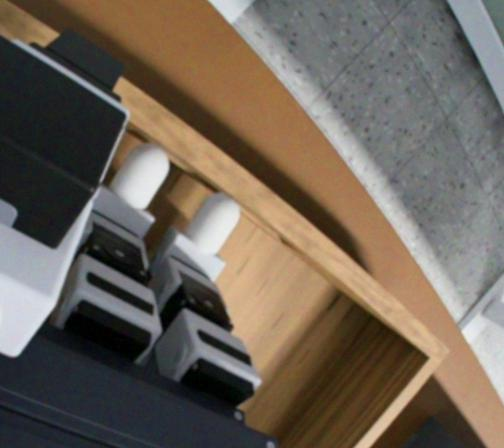

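Call:
move:
  cameras: ["arm1_cam_wrist","cam_high"]
  arm1: {"joints":{"hand_thumb_ipl":0.168}}

Call:
zoom_image:
  camera: "cam_high"
  region: [390, 180, 470, 240]

Scene clock: 1112.27 s.
Joint torques (N m): arm1=[0.34 -16.99 0.65 0.01 0.34 1.56 -0.01] | arm2=[-1.16 -0.42 0.14 -7.86 0.15 -0.56 -0.31] | arm3=[-0.17 -23.21 0.44 -3.99 0.6 1.14 -0.26] | arm4=[0.29 0.05 -0.71 -6.98 0.48 -0.02 0.15]
Flange force (N): arm1=[1.4 -4.3 -0.2] | arm2=[2.2 -0.8 0.1] | arm3=[2.1 -0.1 -0.2] | arm4=[-0.2 -1.5 -1.3]
move: arm1 done
Joint velocities: within noise
arm1.joint_positions: joint1_rad=-1.621 joint2_rad=+1.238 joint3_rad=+0.000 joint4_rad=+1.859 joint5_rad=+0.061 joint6_rad=+0.480 joint7_rad=+0.006 hand_index_mcp=+0.748 hand_index_abd=-0.001 hand_index_pip=+0.219 hand_index_dip=-0.606 hand_middle_mcp=+0.749 hand_middle_abd=-0.001 hand_middle_pip=+0.219 hand_middle_dip=-0.607 hand_ring_mcp=+0.985 hand_ring_abd=+0.001 hand_ring_pip=+0.581 hand_ring_dip=-0.600 hand_thumb_cmc=+0.712 hand_thumb_axl=+0.677 hand_thumb_mcp=+0.224 hand_thumb_ipl=+0.168 hand_current_limit=+0.750 hand_speed=-0.300
arm1.joint_status: all done
arm1.hand_state: goal,goal,goal,goal,goal,goal,goal,goal,goal,goal,goal,goal,goal,goal,goal,goal
arm1.index_mcp_current_ma: -3
arm1.index_abd_current_ma: -2
arm1.index_pip_current_ma: 5
arm1.index_dip_current_ma: -4
arm1.middle_mcp_current_ma: -3
arm1.middle_abd_current_ma: -1
arm1.middle_pip_current_ma: 6
arm1.middle_dip_current_ma: -5
arm1.ring_mcp_current_ma: -11
arm1.ring_abd_current_ma: 1
arm1.ring_pip_current_ma: 2
arm1.ring_dip_current_ma: 8
arm1.thumb_cmc_current_ma: -4
arm1.thumb_axl_current_ma: -1
arm1.thumb_mcp_current_ma: -6
arm1.thumb_ipl_current_ma: -1
arm1.hand_goal_index_mcp: 0.750
arm1.hand_goal_index_abd: 0.000
arm1.hand_goal_index_pip: 0.216
arm1.hand_goal_index_dip: -0.604
arm1.hand_goal_middle_mcp: 0.750
arm1.hand_goal_middle_abd: 0.000
arm1.hand_goal_middle_pip: 0.216
arm1.hand_goal_middle_dip: -0.604
arm1.hand_goal_ring_mcp: 0.990
arm1.hand_goal_ring_abd: 0.000
arm1.hand_goal_ring_pip: 0.580
arm1.hand_goal_ring_dip: -0.604
arm1.hand_goal_thumb_cmc: 0.714
arm1.hand_goal_thumb_axl: 0.678
arm1.hand_goal_thumb_mcp: 0.226
arm1.hand_goal_thumb_ipl: 0.168
arm1.hand: x=-1.0229 y=-1.4465 z=+0.7959 quat_wxyz=(+0.162, -0.728, +0.650, -0.145) (m; scene frame)
arm2.joint_positions: joint1_rad=-0.613 joint2_rad=-0.358 joint3_rad=-0.122 joint4_rad=+1.455 joint5_rad=-0.035 joint6_rad=+1.934 joint7_rad=+1.782 hand_index_mcp=+0.753 hand_index_abd=+0.000 hand_index_pip=+0.577 hand_index_dip=+0.696 hand_middle_mcp=+0.753 hand_middle_abd=+0.000 hand_middle_pip=+0.577 hand_middle_dip=+0.696 hand_ring_mcp=+0.753 hand_ring_abd=+0.000 hand_ring_pip=+0.577 hand_ring_dip=+0.696 hand_thumb_cmc=+0.714 hand_thumb_axl=+0.677 hand_thumb_mcp=+0.223 hand_thumb_ipl=+0.168 hand_current_limit=+0.400 hand_speed=-0.600
arm2.joint_status: not commanded
arm2.hand_state: goal,goal,goal,goal,goal,goal,goal,goal,goal,goal,goal,goal,goal,goal,goal,goal
arm2.index_mcp_current_ma: 0
arm2.index_abd_current_ma: 0
arm2.index_pip_current_ma: 0
arm2.index_dip_current_ma: 0
arm2.middle_mcp_current_ma: 0
arm2.middle_abd_current_ma: 0
arm2.middle_pip_current_ma: 0
arm2.middle_dip_current_ma: 0
arm2.ring_mcp_current_ma: 0
arm2.ring_abd_current_ma: 0
arm2.ring_pip_current_ma: 0
arm2.ring_dip_current_ma: 0
arm2.thumb_cmc_current_ma: 0
arm2.thumb_axl_current_ma: 0
arm2.thumb_mcp_current_ma: 0
arm2.thumb_ipl_current_ma: 0
arm2.hand_goal_index_mcp: 0.754
arm2.hand_goal_index_abd: 0.000
arm2.hand_goal_index_pip: 0.576
arm2.hand_goal_index_dip: 0.696
arm2.hand_goal_middle_mcp: 0.754
arm2.hand_goal_middle_abd: 0.000
arm2.hand_goal_middle_pip: 0.576
arm2.hand_goal_middle_dip: 0.696
arm2.hand_goal_ring_mcp: 0.754
arm2.hand_goal_ring_abd: 0.000
arm2.hand_goal_ring_pip: 0.576
arm2.hand_goal_ring_dip: 0.696
arm2.hand_goal_thumb_cmc: 0.714
arm2.hand_goal_thumb_axl: 0.678
arm2.hand_goal_thumb_mcp: 0.226
arm2.hand_goal_thumb_ipl: 0.168
arm2.hand: x=+0.8347 y=-1.4437 z=+1.5478 quat_wxyz=(+0.005, +0.875, +0.481, -0.051) (m; scene frame)
arm3: as last shown
arm3.hand: x=-1.4656 y=-1.5289 z=+0.8636 quat_wxyz=(+0.165, +0.739, -0.637, -0.144) (m; scene frame)
arm4.joint_positions: joint1_rad=+0.000 joint2_rad=-0.397 joint3_rad=-0.083 joint4_rad=+1.428 joint5_rad=-0.008 joint6_rad=+2.038 joint7_rad=+1.608 hand_index_mcp=+0.753 hand_index_abd=+0.000 hand_index_pip=+0.577 hand_index_dip=+0.696 hand_middle_mcp=+0.753 hand_middle_abd=+0.000 hand_middle_pip=+0.577 hand_middle_dip=+0.696 hand_ring_mcp=+0.753 hand_ring_abd=+0.000 hand_ring_pip=+0.577 hand_ring_dip=+0.696 hand_thumb_cmc=+0.714 hand_thumb_axl=+0.677 hand_thumb_mcp=+0.224 hand_thumb_ipl=+0.168 hand_current_limit=+0.400 hand_speed=-0.600
arm4.joint_status: not commanded
arm4.hand_state: goal,goal,goal,goal,goal,goal,goal,goal,goal,goal,goal,goal,goal,goal,goal,goal
arm4.index_mcp_current_ma: 0
arm4.index_abd_current_ma: 0
arm4.index_pip_current_ma: 0
arm4.index_dip_current_ma: 0
arm4.middle_mcp_current_ma: 0
arm4.middle_abd_current_ma: 0
arm4.middle_pip_current_ma: 0
arm4.middle_dip_current_ma: 0
arm4.ring_mcp_current_ma: 0
arm4.ring_abd_current_ma: 0
arm4.ring_pip_current_ma: 0
arm4.ring_dip_current_ma: 0
arm4.thumb_cmc_current_ma: 0
arm4.thumb_axl_current_ma: 0
arm4.thumb_mcp_current_ma: 0
arm4.thumb_ipl_current_ma: 0
arm4.hand_goal_index_mcp: 0.754
arm4.hand_goal_index_abd: 0.000
arm4.hand_goal_index_pip: 0.576
arm4.hand_goal_index_dip: 0.696
arm4.hand_goal_middle_mcp: 0.754
arm4.hand_goal_middle_abd: 0.000
arm4.hand_goal_middle_pip: 0.576
arm4.hand_goal_middle_dip: 0.696
arm4.hand_goal_ring_mcp: 0.754
arm4.hand_goal_ring_abd: 0.000
arm4.hand_goal_ring_pip: 0.576
arm4.hand_goal_ring_dip: 0.696
arm4.hand_goal_thumb_cmc: 0.714
arm4.hand_goal_thumb_axl: 0.678
arm4.hand_goal_thumb_mcp: 0.226
arm4.hand_goal_thumb_ipl: 0.168
arm4.hand: x=+0.0874 y=-0.8948 z=+1.4996 quat_wxyz=(+0.018, +0.665, +0.746, -0.027) (m; scene frame)
pictures: arm1_cam_wrist, cam_high
Images, in order (width x height): arm1_cam_wrist 672x504, cam_high 672x504.

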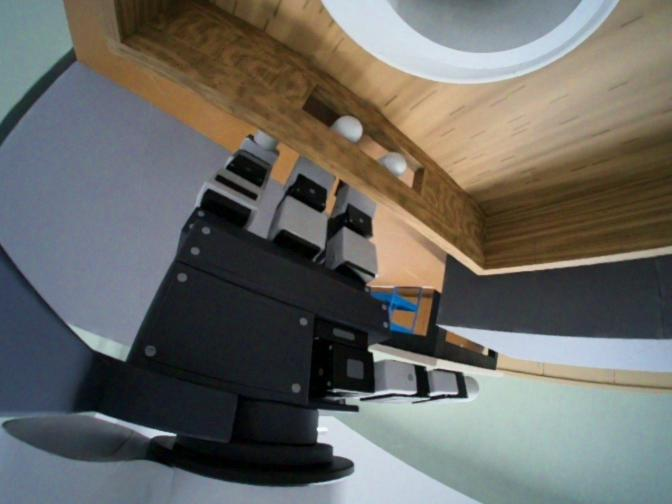

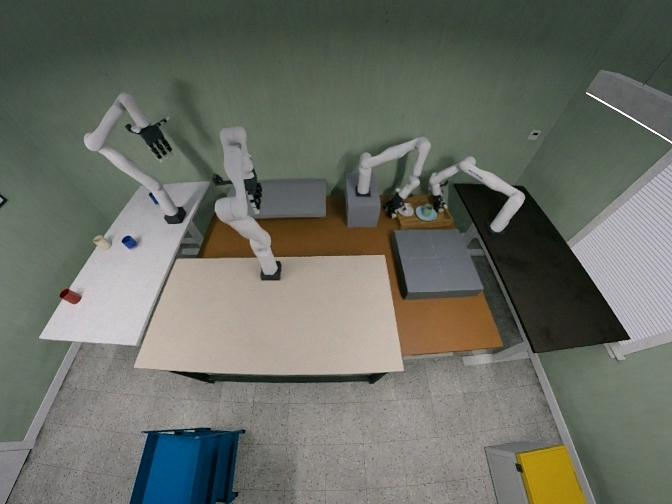

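Scaled by 6.300 from the camera's 672x504 image, which has a finer 960x720 frame.

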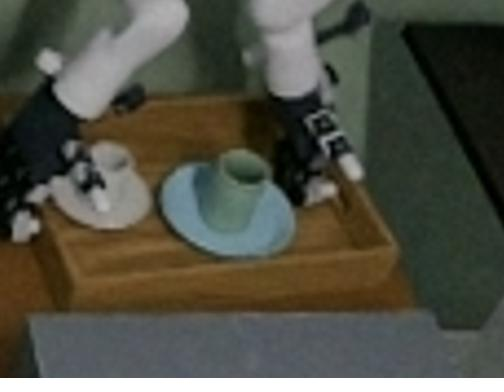

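Call:
move:
  arm3: {"joints":{"joint1_rad":0.8045,"joint2_rad":1.3743,"joint4_rad":1.1479,"joint5_rad":0.4602,"joint6_rad":0.9224,"joint7_rad":-2.4853},"min_time_s":4}
  cameras: ["arm3_cam_wrist","arm1_cam_wrist"]

Call:
zoom_image:
  camera: "arm3_cam_wrist"
  region: [230, 60, 500, 300]

Scene clock: 1167.63 s.
Joint torques (N m): arm1=[0.19 -17.04 0.65 0.01 0.34 1.53 -0.03] | arm2=[-1.14 -0.42 0.15 -7.86 0.18 -0.56 -0.3] | arm3=[-0.15 -22.67 0.47 -3.58 0.54 1.15 -0.29] | arm4=[0.31 0.01 -0.69 -6.89 0.49 -0.01 0.15]
Flange force (N): arm1=[1.1 -4.2 -0.2] | arm2=[2.2 -0.7 0.1] | arm3=[1.8 0.2 -0.1] | arm4=[-0.3 -1.4 -1.7]
move: arm3 done
Joint velocities: within noise
arm1, arm2, arm4: as last shown
arm3.joint_positions: joint1_rad=+0.804 joint2_rad=+1.374 joint3_rad=+0.000 joint4_rad=+1.148 joint5_rad=+0.460 joint6_rad=+0.922 joint7_rad=-2.485 hand_index_mcp=+0.988 hand_index_abd=+0.003 hand_index_pip=+0.578 hand_index_dip=-0.499 hand_middle_mcp=+0.989 hand_middle_abd=+0.000 hand_middle_pip=+0.579 hand_middle_dip=-0.499 hand_ring_mcp=-0.485 hand_ring_abd=+0.003 hand_ring_pip=-0.852 hand_ring_dip=+0.697 hand_thumb_cmc=+0.716 hand_thumb_axl=+0.677 hand_thumb_mcp=+0.224 hand_thumb_ipl=+0.168 hand_current_limit=+0.750 hand_speed=-0.300
arm3.joint_status: all done
arm3.hand_state: goal,goal,goal,goal,goal,goal,goal,goal,goal,goal,goal,goal,goal,goal,goal,goal
arm3.index_mcp_current_ma: 0
arm3.index_abd_current_ma: 0
arm3.index_pip_current_ma: 0
arm3.index_dip_current_ma: 0
arm3.middle_mcp_current_ma: 0
arm3.middle_abd_current_ma: 0
arm3.middle_pip_current_ma: 0
arm3.middle_dip_current_ma: 0
arm3.ring_mcp_current_ma: 7
arm3.ring_abd_current_ma: 0
arm3.ring_pip_current_ma: 0
arm3.ring_dip_current_ma: 0
arm3.thumb_cmc_current_ma: 0
arm3.thumb_axl_current_ma: 0
arm3.thumb_mcp_current_ma: 0
arm3.thumb_ipl_current_ma: 0
arm3.hand_goal_index_mcp: 0.990
arm3.hand_goal_index_abd: 0.000
arm3.hand_goal_index_pip: 0.580
arm3.hand_goal_index_dip: -0.502
arm3.hand_goal_middle_mcp: 0.990
arm3.hand_goal_middle_abd: 0.000
arm3.hand_goal_middle_pip: 0.580
arm3.hand_goal_middle_dip: -0.502
arm3.hand_goal_ring_mcp: -0.500
arm3.hand_goal_ring_abd: 0.000
arm3.hand_goal_ring_pip: -0.850
arm3.hand_goal_ring_dip: 0.700
arm3.hand_goal_thumb_cmc: 0.714
arm3.hand_goal_thumb_axl: 0.678
arm3.hand_goal_thumb_mcp: 0.226
arm3.hand_goal_thumb_ipl: 0.168
arm3.hand: x=-1.5006 y=-1.5311 z=+0.8638 quat_wxyz=(+0.165, +0.740, -0.637, -0.144) (m; scene frame)
pictures: arm1_cam_wrist, arm3_cam_wrist
Images, in order (width x height): arm1_cam_wrist 672x504, arm3_cam_wrist 672x504.

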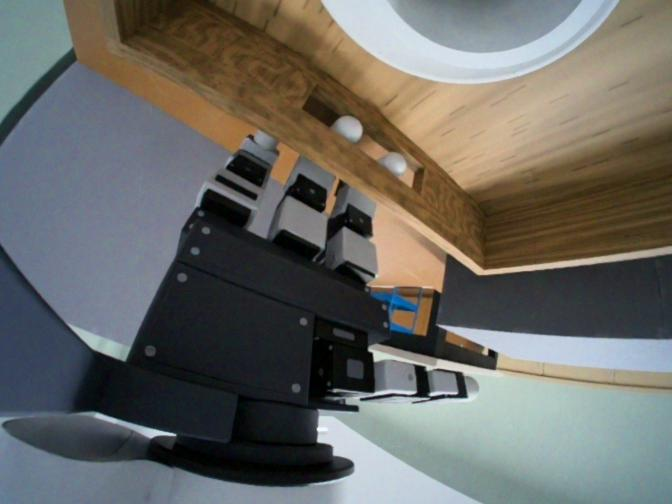

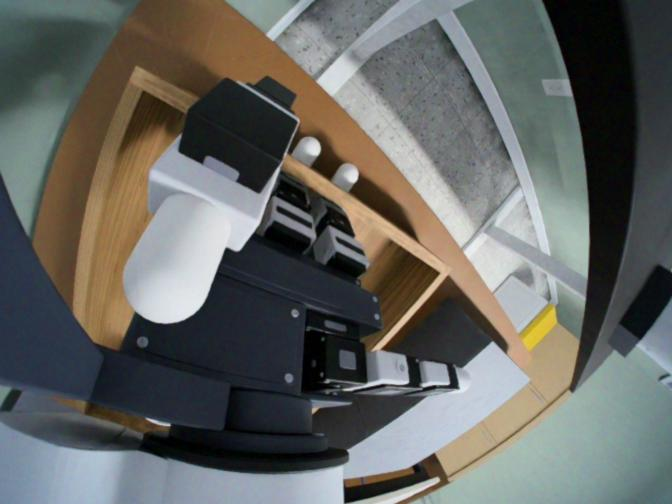

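Scaled by 1.867 from the camera's 672x504 image, which has a finer 960x720 frame.

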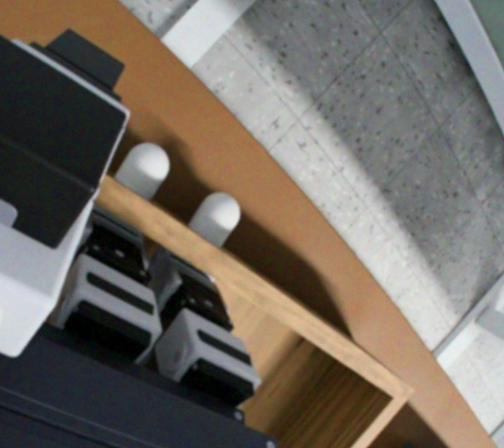

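Call:
move:
  arm1: {"joints":{"joint1_rad":-1.6538,"joint2_rad":1.2408,"joint4_rad":1.8053,"joint5_rad":0.0568,"joint6_rad":0.5317,"joint7_rad":0.0128},"min_time_s":2}
  cameras: ["arm1_cam_wrist"]

Scene clock: 1236.90 s.
Joint torques (N m): arm1=[0.15 -17.46 0.65 -0.56 0.32 1.54 -0.03] | arm2=[-1.18 -0.43 0.12 -7.89 0.14 -0.56 -0.3] | arm3=[-0.18 -22.65 0.45 -3.61 0.51 1.16 -0.26] | arm4=[0.34 0.06 -0.67 -6.94 0.48 -0.04 0.15]
Flange force (N): arm1=[1.0 -4.8 -0.1] | arm2=[2.3 -0.8 0.2] | arm3=[1.6 0.3 -0.1] | arm4=[-0.2 -1.4 -1.5]
move: arm1 done
Joint velocities: within noise
arm1.joint_positions: joint1_rad=-1.654 joint2_rad=+1.241 joint3_rad=+0.000 joint4_rad=+1.805 joint5_rad=+0.057 joint6_rad=+0.532 joint7_rad=+0.013 hand_index_mcp=+0.748 hand_index_abd=-0.001 hand_index_pip=+0.219 hand_index_dip=-0.606 hand_middle_mcp=+0.749 hand_middle_abd=-0.001 hand_middle_pip=+0.219 hand_middle_dip=-0.607 hand_ring_mcp=+0.985 hand_ring_abd=+0.001 hand_ring_pip=+0.581 hand_ring_dip=-0.600 hand_thumb_cmc=+0.712 hand_thumb_axl=+0.677 hand_thumb_mcp=+0.224 hand_thumb_ipl=+0.168 hand_current_limit=+0.750 hand_speed=-0.300
arm1.joint_status: all done
arm1.hand_state: goal,goal,goal,goal,goal,goal,goal,goal,goal,goal,goal,goal,goal,goal,goal,goal
arm1.index_mcp_current_ma: -3
arm1.index_abd_current_ma: -2
arm1.index_pip_current_ma: 5
arm1.index_dip_current_ma: -4
arm1.middle_mcp_current_ma: -3
arm1.middle_abd_current_ma: -1
arm1.middle_pip_current_ma: 6
arm1.middle_dip_current_ma: -5
arm1.ring_mcp_current_ma: -11
arm1.ring_abd_current_ma: 1
arm1.ring_pip_current_ma: 2
arm1.ring_dip_current_ma: 8
arm1.thumb_cmc_current_ma: -4
arm1.thumb_axl_current_ma: -1
arm1.thumb_mcp_current_ma: -6
arm1.thumb_ipl_current_ma: -1
arm1.hand_goal_index_mcp: 0.750
arm1.hand_goal_index_abd: 0.000
arm1.hand_goal_index_pip: 0.216
arm1.hand_goal_index_dip: -0.604
arm1.hand_goal_middle_mcp: 0.750
arm1.hand_goal_middle_abd: 0.000
arm1.hand_goal_middle_pip: 0.216
arm1.hand_goal_middle_dip: -0.604
arm1.hand_goal_ring_mcp: 0.990
arm1.hand_goal_ring_abd: 0.000
arm1.hand_goal_ring_pip: 0.580
arm1.hand_goal_ring_dip: -0.604
arm1.hand_goal_thumb_cmc: 0.714
arm1.hand_goal_thumb_axl: 0.678
arm1.hand_goal_thumb_mcp: 0.226
arm1.hand_goal_thumb_ipl: 0.168
arm1.hand: x=-1.0402 y=-1.4599 z=+0.7959 quat_wxyz=(+0.165, -0.739, +0.637, -0.142) (m; scene frame)
arm2, arm3, arm4: as last shown
pictures: arm1_cam_wrist
Images, in order (width x height): arm1_cam_wrist 672x504.

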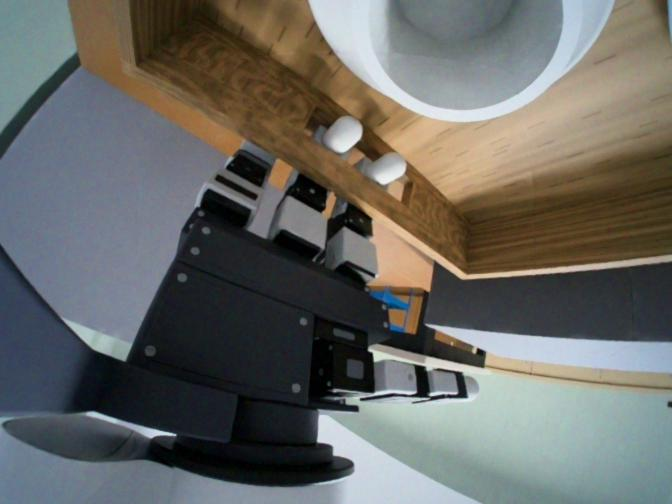

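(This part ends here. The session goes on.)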